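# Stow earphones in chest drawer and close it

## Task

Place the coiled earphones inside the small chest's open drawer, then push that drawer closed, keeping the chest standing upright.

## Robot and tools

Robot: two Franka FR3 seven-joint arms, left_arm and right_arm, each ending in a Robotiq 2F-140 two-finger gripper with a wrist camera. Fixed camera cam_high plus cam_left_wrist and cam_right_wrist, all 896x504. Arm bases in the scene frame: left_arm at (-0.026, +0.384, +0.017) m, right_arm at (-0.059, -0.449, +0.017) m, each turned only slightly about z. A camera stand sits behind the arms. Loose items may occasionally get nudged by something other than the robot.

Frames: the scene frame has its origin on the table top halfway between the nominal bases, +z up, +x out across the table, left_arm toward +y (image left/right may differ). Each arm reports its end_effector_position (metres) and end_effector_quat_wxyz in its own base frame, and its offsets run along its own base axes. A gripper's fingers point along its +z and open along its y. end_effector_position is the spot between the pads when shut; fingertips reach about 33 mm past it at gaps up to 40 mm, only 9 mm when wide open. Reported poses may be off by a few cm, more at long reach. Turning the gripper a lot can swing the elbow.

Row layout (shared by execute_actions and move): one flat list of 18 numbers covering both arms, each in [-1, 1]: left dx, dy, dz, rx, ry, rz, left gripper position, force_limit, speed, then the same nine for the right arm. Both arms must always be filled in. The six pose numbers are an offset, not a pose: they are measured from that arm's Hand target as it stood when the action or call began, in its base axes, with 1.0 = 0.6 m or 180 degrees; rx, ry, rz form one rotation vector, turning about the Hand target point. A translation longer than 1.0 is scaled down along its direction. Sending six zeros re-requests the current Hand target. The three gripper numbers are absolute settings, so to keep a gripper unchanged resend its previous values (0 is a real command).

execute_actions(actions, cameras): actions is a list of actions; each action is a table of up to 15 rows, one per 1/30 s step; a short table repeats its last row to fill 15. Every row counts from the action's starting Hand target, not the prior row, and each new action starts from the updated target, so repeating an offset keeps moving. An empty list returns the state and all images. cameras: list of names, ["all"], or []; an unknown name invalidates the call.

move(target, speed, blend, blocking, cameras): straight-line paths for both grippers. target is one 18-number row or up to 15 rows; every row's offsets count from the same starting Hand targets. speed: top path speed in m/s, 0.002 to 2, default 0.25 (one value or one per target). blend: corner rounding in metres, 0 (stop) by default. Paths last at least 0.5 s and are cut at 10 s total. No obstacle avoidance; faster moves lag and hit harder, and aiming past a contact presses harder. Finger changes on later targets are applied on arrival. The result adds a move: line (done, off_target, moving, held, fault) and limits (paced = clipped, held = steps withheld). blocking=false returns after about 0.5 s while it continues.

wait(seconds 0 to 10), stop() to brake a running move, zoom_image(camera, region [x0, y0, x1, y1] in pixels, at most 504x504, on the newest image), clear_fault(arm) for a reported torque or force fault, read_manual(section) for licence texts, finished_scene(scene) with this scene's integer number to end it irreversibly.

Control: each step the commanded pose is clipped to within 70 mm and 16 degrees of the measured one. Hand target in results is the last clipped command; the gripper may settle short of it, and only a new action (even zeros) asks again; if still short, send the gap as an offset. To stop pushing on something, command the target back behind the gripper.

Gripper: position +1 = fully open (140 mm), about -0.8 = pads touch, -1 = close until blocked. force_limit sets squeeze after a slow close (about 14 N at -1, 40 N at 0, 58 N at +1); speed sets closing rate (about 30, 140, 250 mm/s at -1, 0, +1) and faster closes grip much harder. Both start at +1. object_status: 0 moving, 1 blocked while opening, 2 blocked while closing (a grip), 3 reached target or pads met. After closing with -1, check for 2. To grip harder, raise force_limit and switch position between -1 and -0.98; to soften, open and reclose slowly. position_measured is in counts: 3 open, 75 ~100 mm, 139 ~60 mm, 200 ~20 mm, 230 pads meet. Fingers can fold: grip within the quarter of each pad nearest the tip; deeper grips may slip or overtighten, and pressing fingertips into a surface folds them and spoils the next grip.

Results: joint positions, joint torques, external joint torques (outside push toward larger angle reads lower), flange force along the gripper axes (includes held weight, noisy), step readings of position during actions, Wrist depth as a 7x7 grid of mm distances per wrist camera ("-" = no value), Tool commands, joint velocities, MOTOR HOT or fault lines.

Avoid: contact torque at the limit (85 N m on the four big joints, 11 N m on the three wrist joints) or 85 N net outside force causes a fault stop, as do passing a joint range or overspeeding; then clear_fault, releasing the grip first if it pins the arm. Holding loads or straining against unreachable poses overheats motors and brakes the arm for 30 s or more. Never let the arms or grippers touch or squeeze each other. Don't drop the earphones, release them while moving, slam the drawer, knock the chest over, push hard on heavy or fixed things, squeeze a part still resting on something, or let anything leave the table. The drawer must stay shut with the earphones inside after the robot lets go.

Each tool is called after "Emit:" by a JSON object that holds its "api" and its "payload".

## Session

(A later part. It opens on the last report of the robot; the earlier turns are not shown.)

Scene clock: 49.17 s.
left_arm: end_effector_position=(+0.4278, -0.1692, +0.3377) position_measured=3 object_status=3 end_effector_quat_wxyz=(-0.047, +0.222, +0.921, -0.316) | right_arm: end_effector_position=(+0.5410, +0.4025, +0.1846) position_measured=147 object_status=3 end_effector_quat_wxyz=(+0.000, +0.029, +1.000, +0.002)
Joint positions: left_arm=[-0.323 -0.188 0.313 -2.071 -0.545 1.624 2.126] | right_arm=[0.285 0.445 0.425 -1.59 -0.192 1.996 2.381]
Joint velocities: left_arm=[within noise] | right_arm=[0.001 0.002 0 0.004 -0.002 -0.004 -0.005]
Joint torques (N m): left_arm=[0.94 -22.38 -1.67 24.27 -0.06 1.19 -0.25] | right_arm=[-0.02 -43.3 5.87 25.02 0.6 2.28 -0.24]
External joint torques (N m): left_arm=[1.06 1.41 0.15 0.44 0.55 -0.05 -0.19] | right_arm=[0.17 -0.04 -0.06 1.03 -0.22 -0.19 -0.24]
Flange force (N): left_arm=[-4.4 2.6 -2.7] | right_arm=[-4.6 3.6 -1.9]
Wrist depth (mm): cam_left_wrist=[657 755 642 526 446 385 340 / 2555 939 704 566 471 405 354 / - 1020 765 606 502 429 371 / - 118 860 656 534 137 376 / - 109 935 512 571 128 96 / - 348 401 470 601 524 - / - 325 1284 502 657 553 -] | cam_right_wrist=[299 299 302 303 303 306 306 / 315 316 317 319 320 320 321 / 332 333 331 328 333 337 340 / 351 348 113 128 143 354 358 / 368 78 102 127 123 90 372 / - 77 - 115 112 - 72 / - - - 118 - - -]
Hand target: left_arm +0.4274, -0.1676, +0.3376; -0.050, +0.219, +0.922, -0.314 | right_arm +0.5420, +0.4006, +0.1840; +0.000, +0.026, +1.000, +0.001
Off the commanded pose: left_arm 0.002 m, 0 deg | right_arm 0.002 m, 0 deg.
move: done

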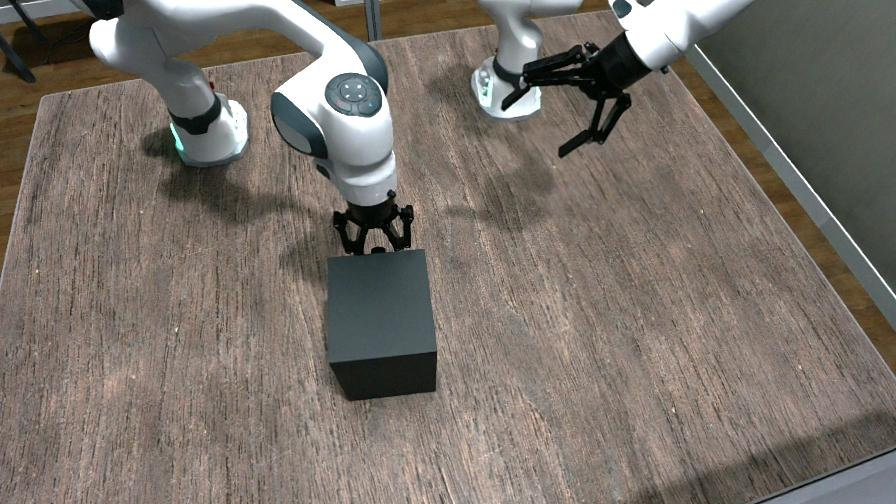

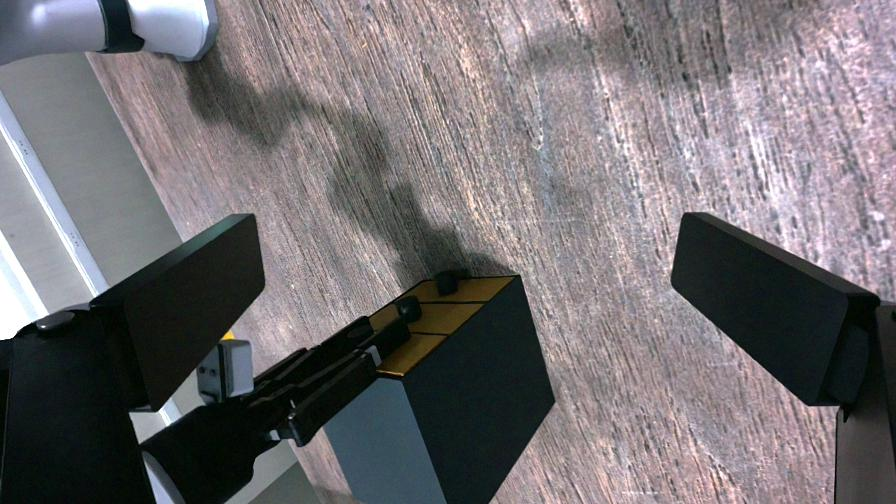

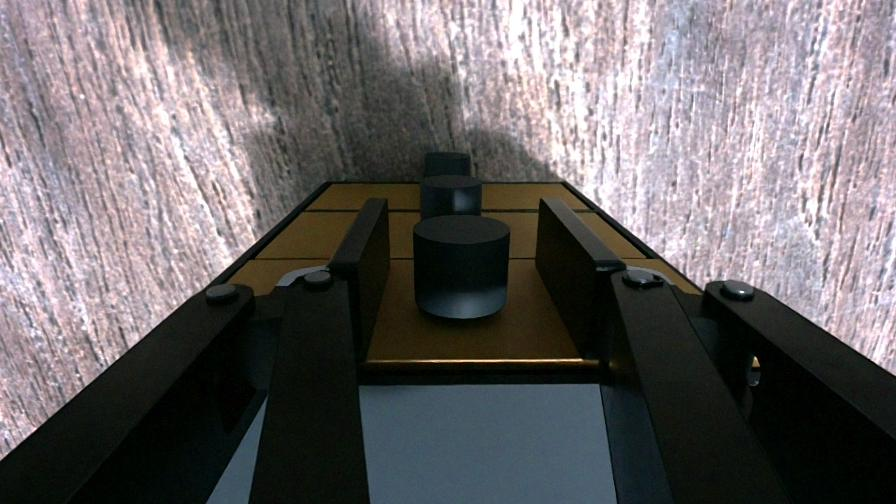

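Emit:
{"api": "move", "payload": {"target": [[0, 0, 0, 0, 0, 0, 1, 1, 1, 0.0117, -0.0007, 0, 0, 0, 0, -0.142, -1, -0.6]], "speed": 0.05, "cameras": ["all"]}}

Scene clock: 58.10 s.
left_arm: end_effector_position=(+0.4278, -0.1692, +0.3377) position_measured=3 object_status=3 end_effector_quat_wxyz=(-0.047, +0.222, +0.921, -0.316) | right_arm: end_effector_position=(+0.5443, +0.4028, +0.1837) position_measured=147 object_status=3 end_effector_quat_wxyz=(-0.003, +0.028, +1.000, +0.001)
Joint positions: left_arm=[-0.323 -0.188 0.313 -2.071 -0.545 1.624 2.126] | right_arm=[0.287 0.463 0.425 -1.564 -0.196 1.98 2.377]
Joint torques (N m): left_arm=[0.9 -22.42 -1.68 24.35 -0.08 1.19 -0.22] | right_arm=[-1.48 -43.91 4.52 26.74 -0.09 2.94 -0.35]
External joint torques (N m): left_arm=[0.97 1.46 0.08 0.47 0.53 -0.06 -0.16] | right_arm=[-1.61 -0.01 -1.86 2.78 -0.92 0.49 -0.35]
Flange force (N): left_arm=[-4.6 2.6 -2.7] | right_arm=[-12.0 6.1 -2.5]
Wrist depth (mm): cam_left_wrist=[652 749 640 528 447 387 340 / - 939 704 567 476 404 353 / - 1011 762 604 503 426 371 / - 118 852 656 536 136 379 / - 109 911 496 562 128 96 / - 351 411 466 596 523 - / - 328 1126 496 664 549 -] | cam_right_wrist=[299 301 302 302 303 303 304 / 314 316 317 318 319 319 320 / 331 332 330 330 332 336 338 / 350 346 113 128 142 352 357 / 367 78 102 128 123 90 369 / - 77 - 113 112 - 72 / - - - 118 117 - -]
Hand target: left_arm +0.4274, -0.1676, +0.3376; -0.050, +0.219, +0.922, -0.314 | right_arm +0.5490, +0.4001, +0.1840; +0.000, +0.026, +1.000, +0.001
Off the commanded pose: left_arm 0.002 m, 0 deg | right_arm 0.005 m, 0 deg.
move: off_target (right_arm)

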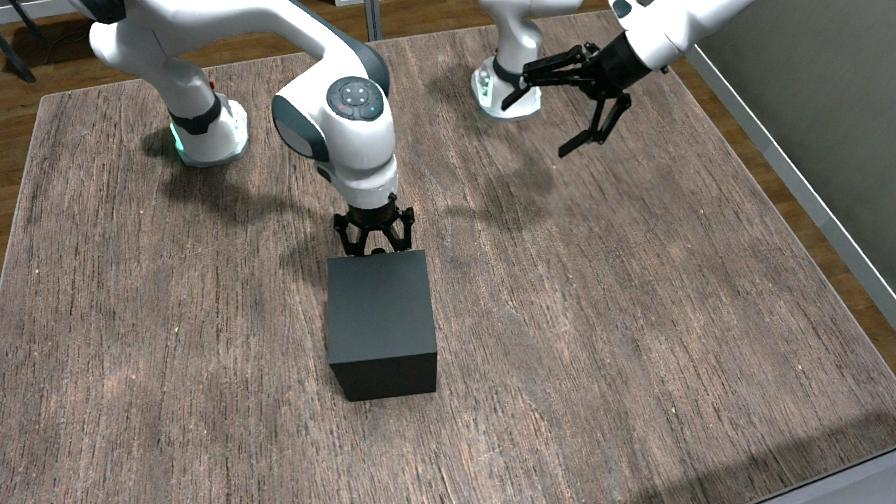

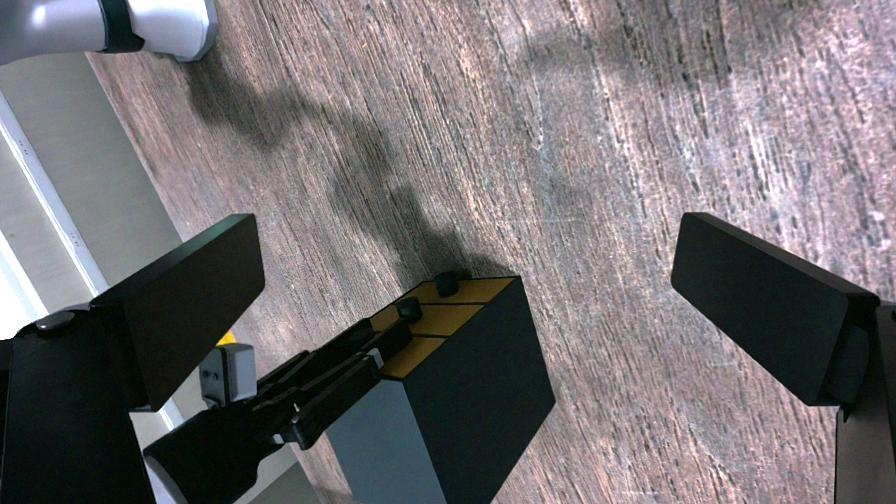

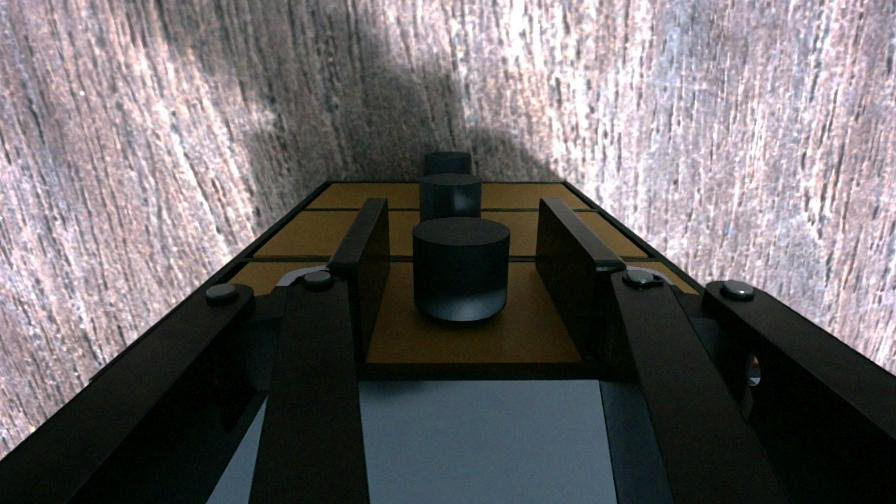

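Emit:
{"api": "move", "payload": {"target": [[0, 0, 0, 0, 0, 0, 1, 1, 1, -0.11, 0.005, 0, 0, 0, 0, -0.142, -1, -0.6]], "speed": 0.15, "cameras": ["cam_left_wrist", "cam_right_wrist"]}}

Scene clock: 60.47 s.
left_arm: end_effector_position=(+0.4278, -0.1692, +0.3377) position_measured=3 object_status=3 end_effector_quat_wxyz=(-0.047, +0.222, +0.921, -0.316) | right_arm: end_effector_position=(+0.4819, +0.4031, +0.1831) position_measured=147 object_status=3 end_effector_quat_wxyz=(-0.001, +0.021, +1.000, -0.001)
Joint positions: left_arm=[-0.323 -0.188 0.313 -2.071 -0.545 1.624 2.126] | right_arm=[0.283 0.303 0.458 -1.798 -0.151 2.063 2.407]
Joint velocities: left_arm=[within noise] | right_arm=[0.001 -0.001 0 0 0 0.003 0.006]
Joint torques (N m): left_arm=[0.92 -22.38 -1.69 24.25 -0.08 1.18 -0.28] | right_arm=[0.19 -39.02 4.27 24.58 1.29 2.66 0.2]
External joint torques (N m): left_arm=[1.06 1.36 0.15 0.45 0.53 -0.06 -0.22] | right_arm=[0.27 -1.14 -0.22 0.85 0.5 0.23 0.2]
Flange force (N): left_arm=[-4.3 2.5 -2.7] | right_arm=[0.6 -0.1 -1.9]
Wrist depth (mm): cam_left_wrist=[661 772 647 528 447 387 341 / - 935 696 564 475 405 355 / - 1037 772 609 506 429 371 / - 118 829 657 529 137 382 / - 109 431 524 576 128 96 / - 314 1116 488 597 521 - / - 2636 1169 513 664 553 -] | cam_right_wrist=[299 300 302 302 302 303 303 / 315 315 317 318 316 319 319 / 331 332 334 335 335 336 338 / 351 351 135 346 142 354 357 / 368 78 94 - 123 90 368 / - 77 - 162 - - 72 / - - - 153 - - -]
Hand target: left_arm +0.4274, -0.1676, +0.3376; -0.050, +0.219, +0.922, -0.314 | right_arm +0.4830, +0.4031, +0.1840; +0.000, +0.026, +1.000, +0.001
Off the commanded pose: left_arm 0.002 m, 0 deg | right_arm 0.001 m, 1 deg.
move: done
Images, in order (width x height): cam_left_wrist 896x504, cam_right_wrist 896x504.

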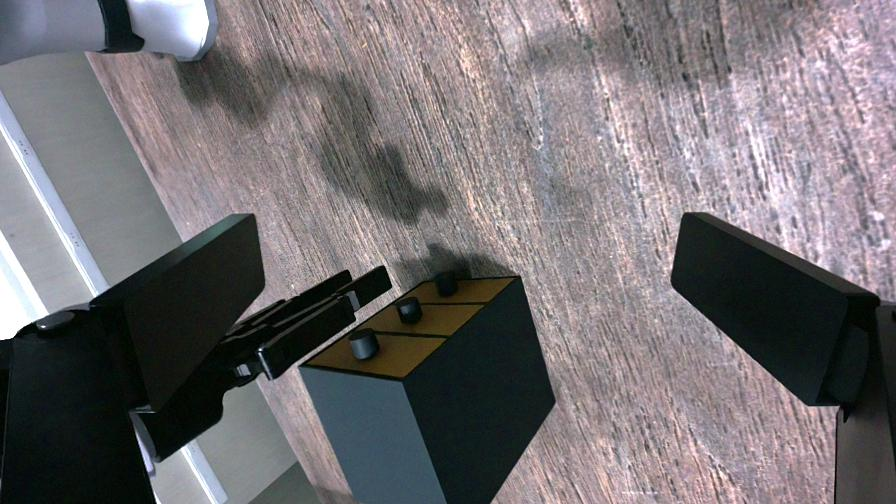

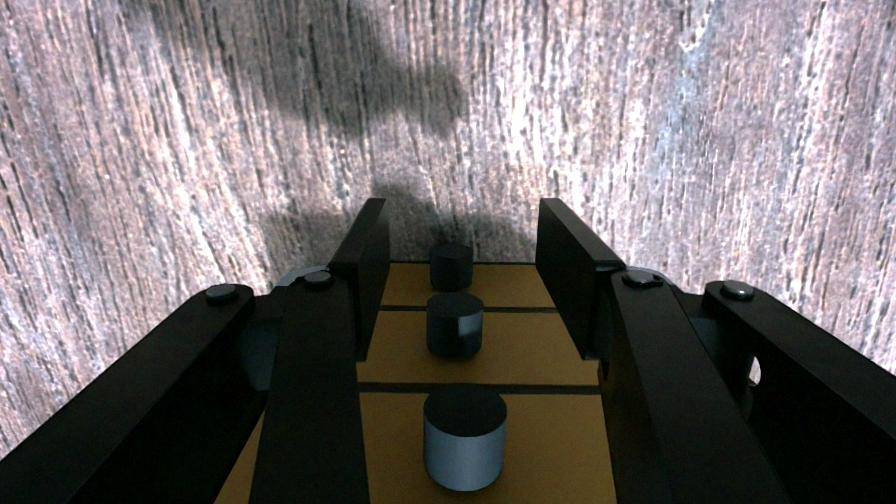

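The drawer is shut flush, the chest is upright, and the arm is clear of it.

Emit:
{"api": "finished_scene", "payload": {"scene": 1}}

The scene is finished: the task was done.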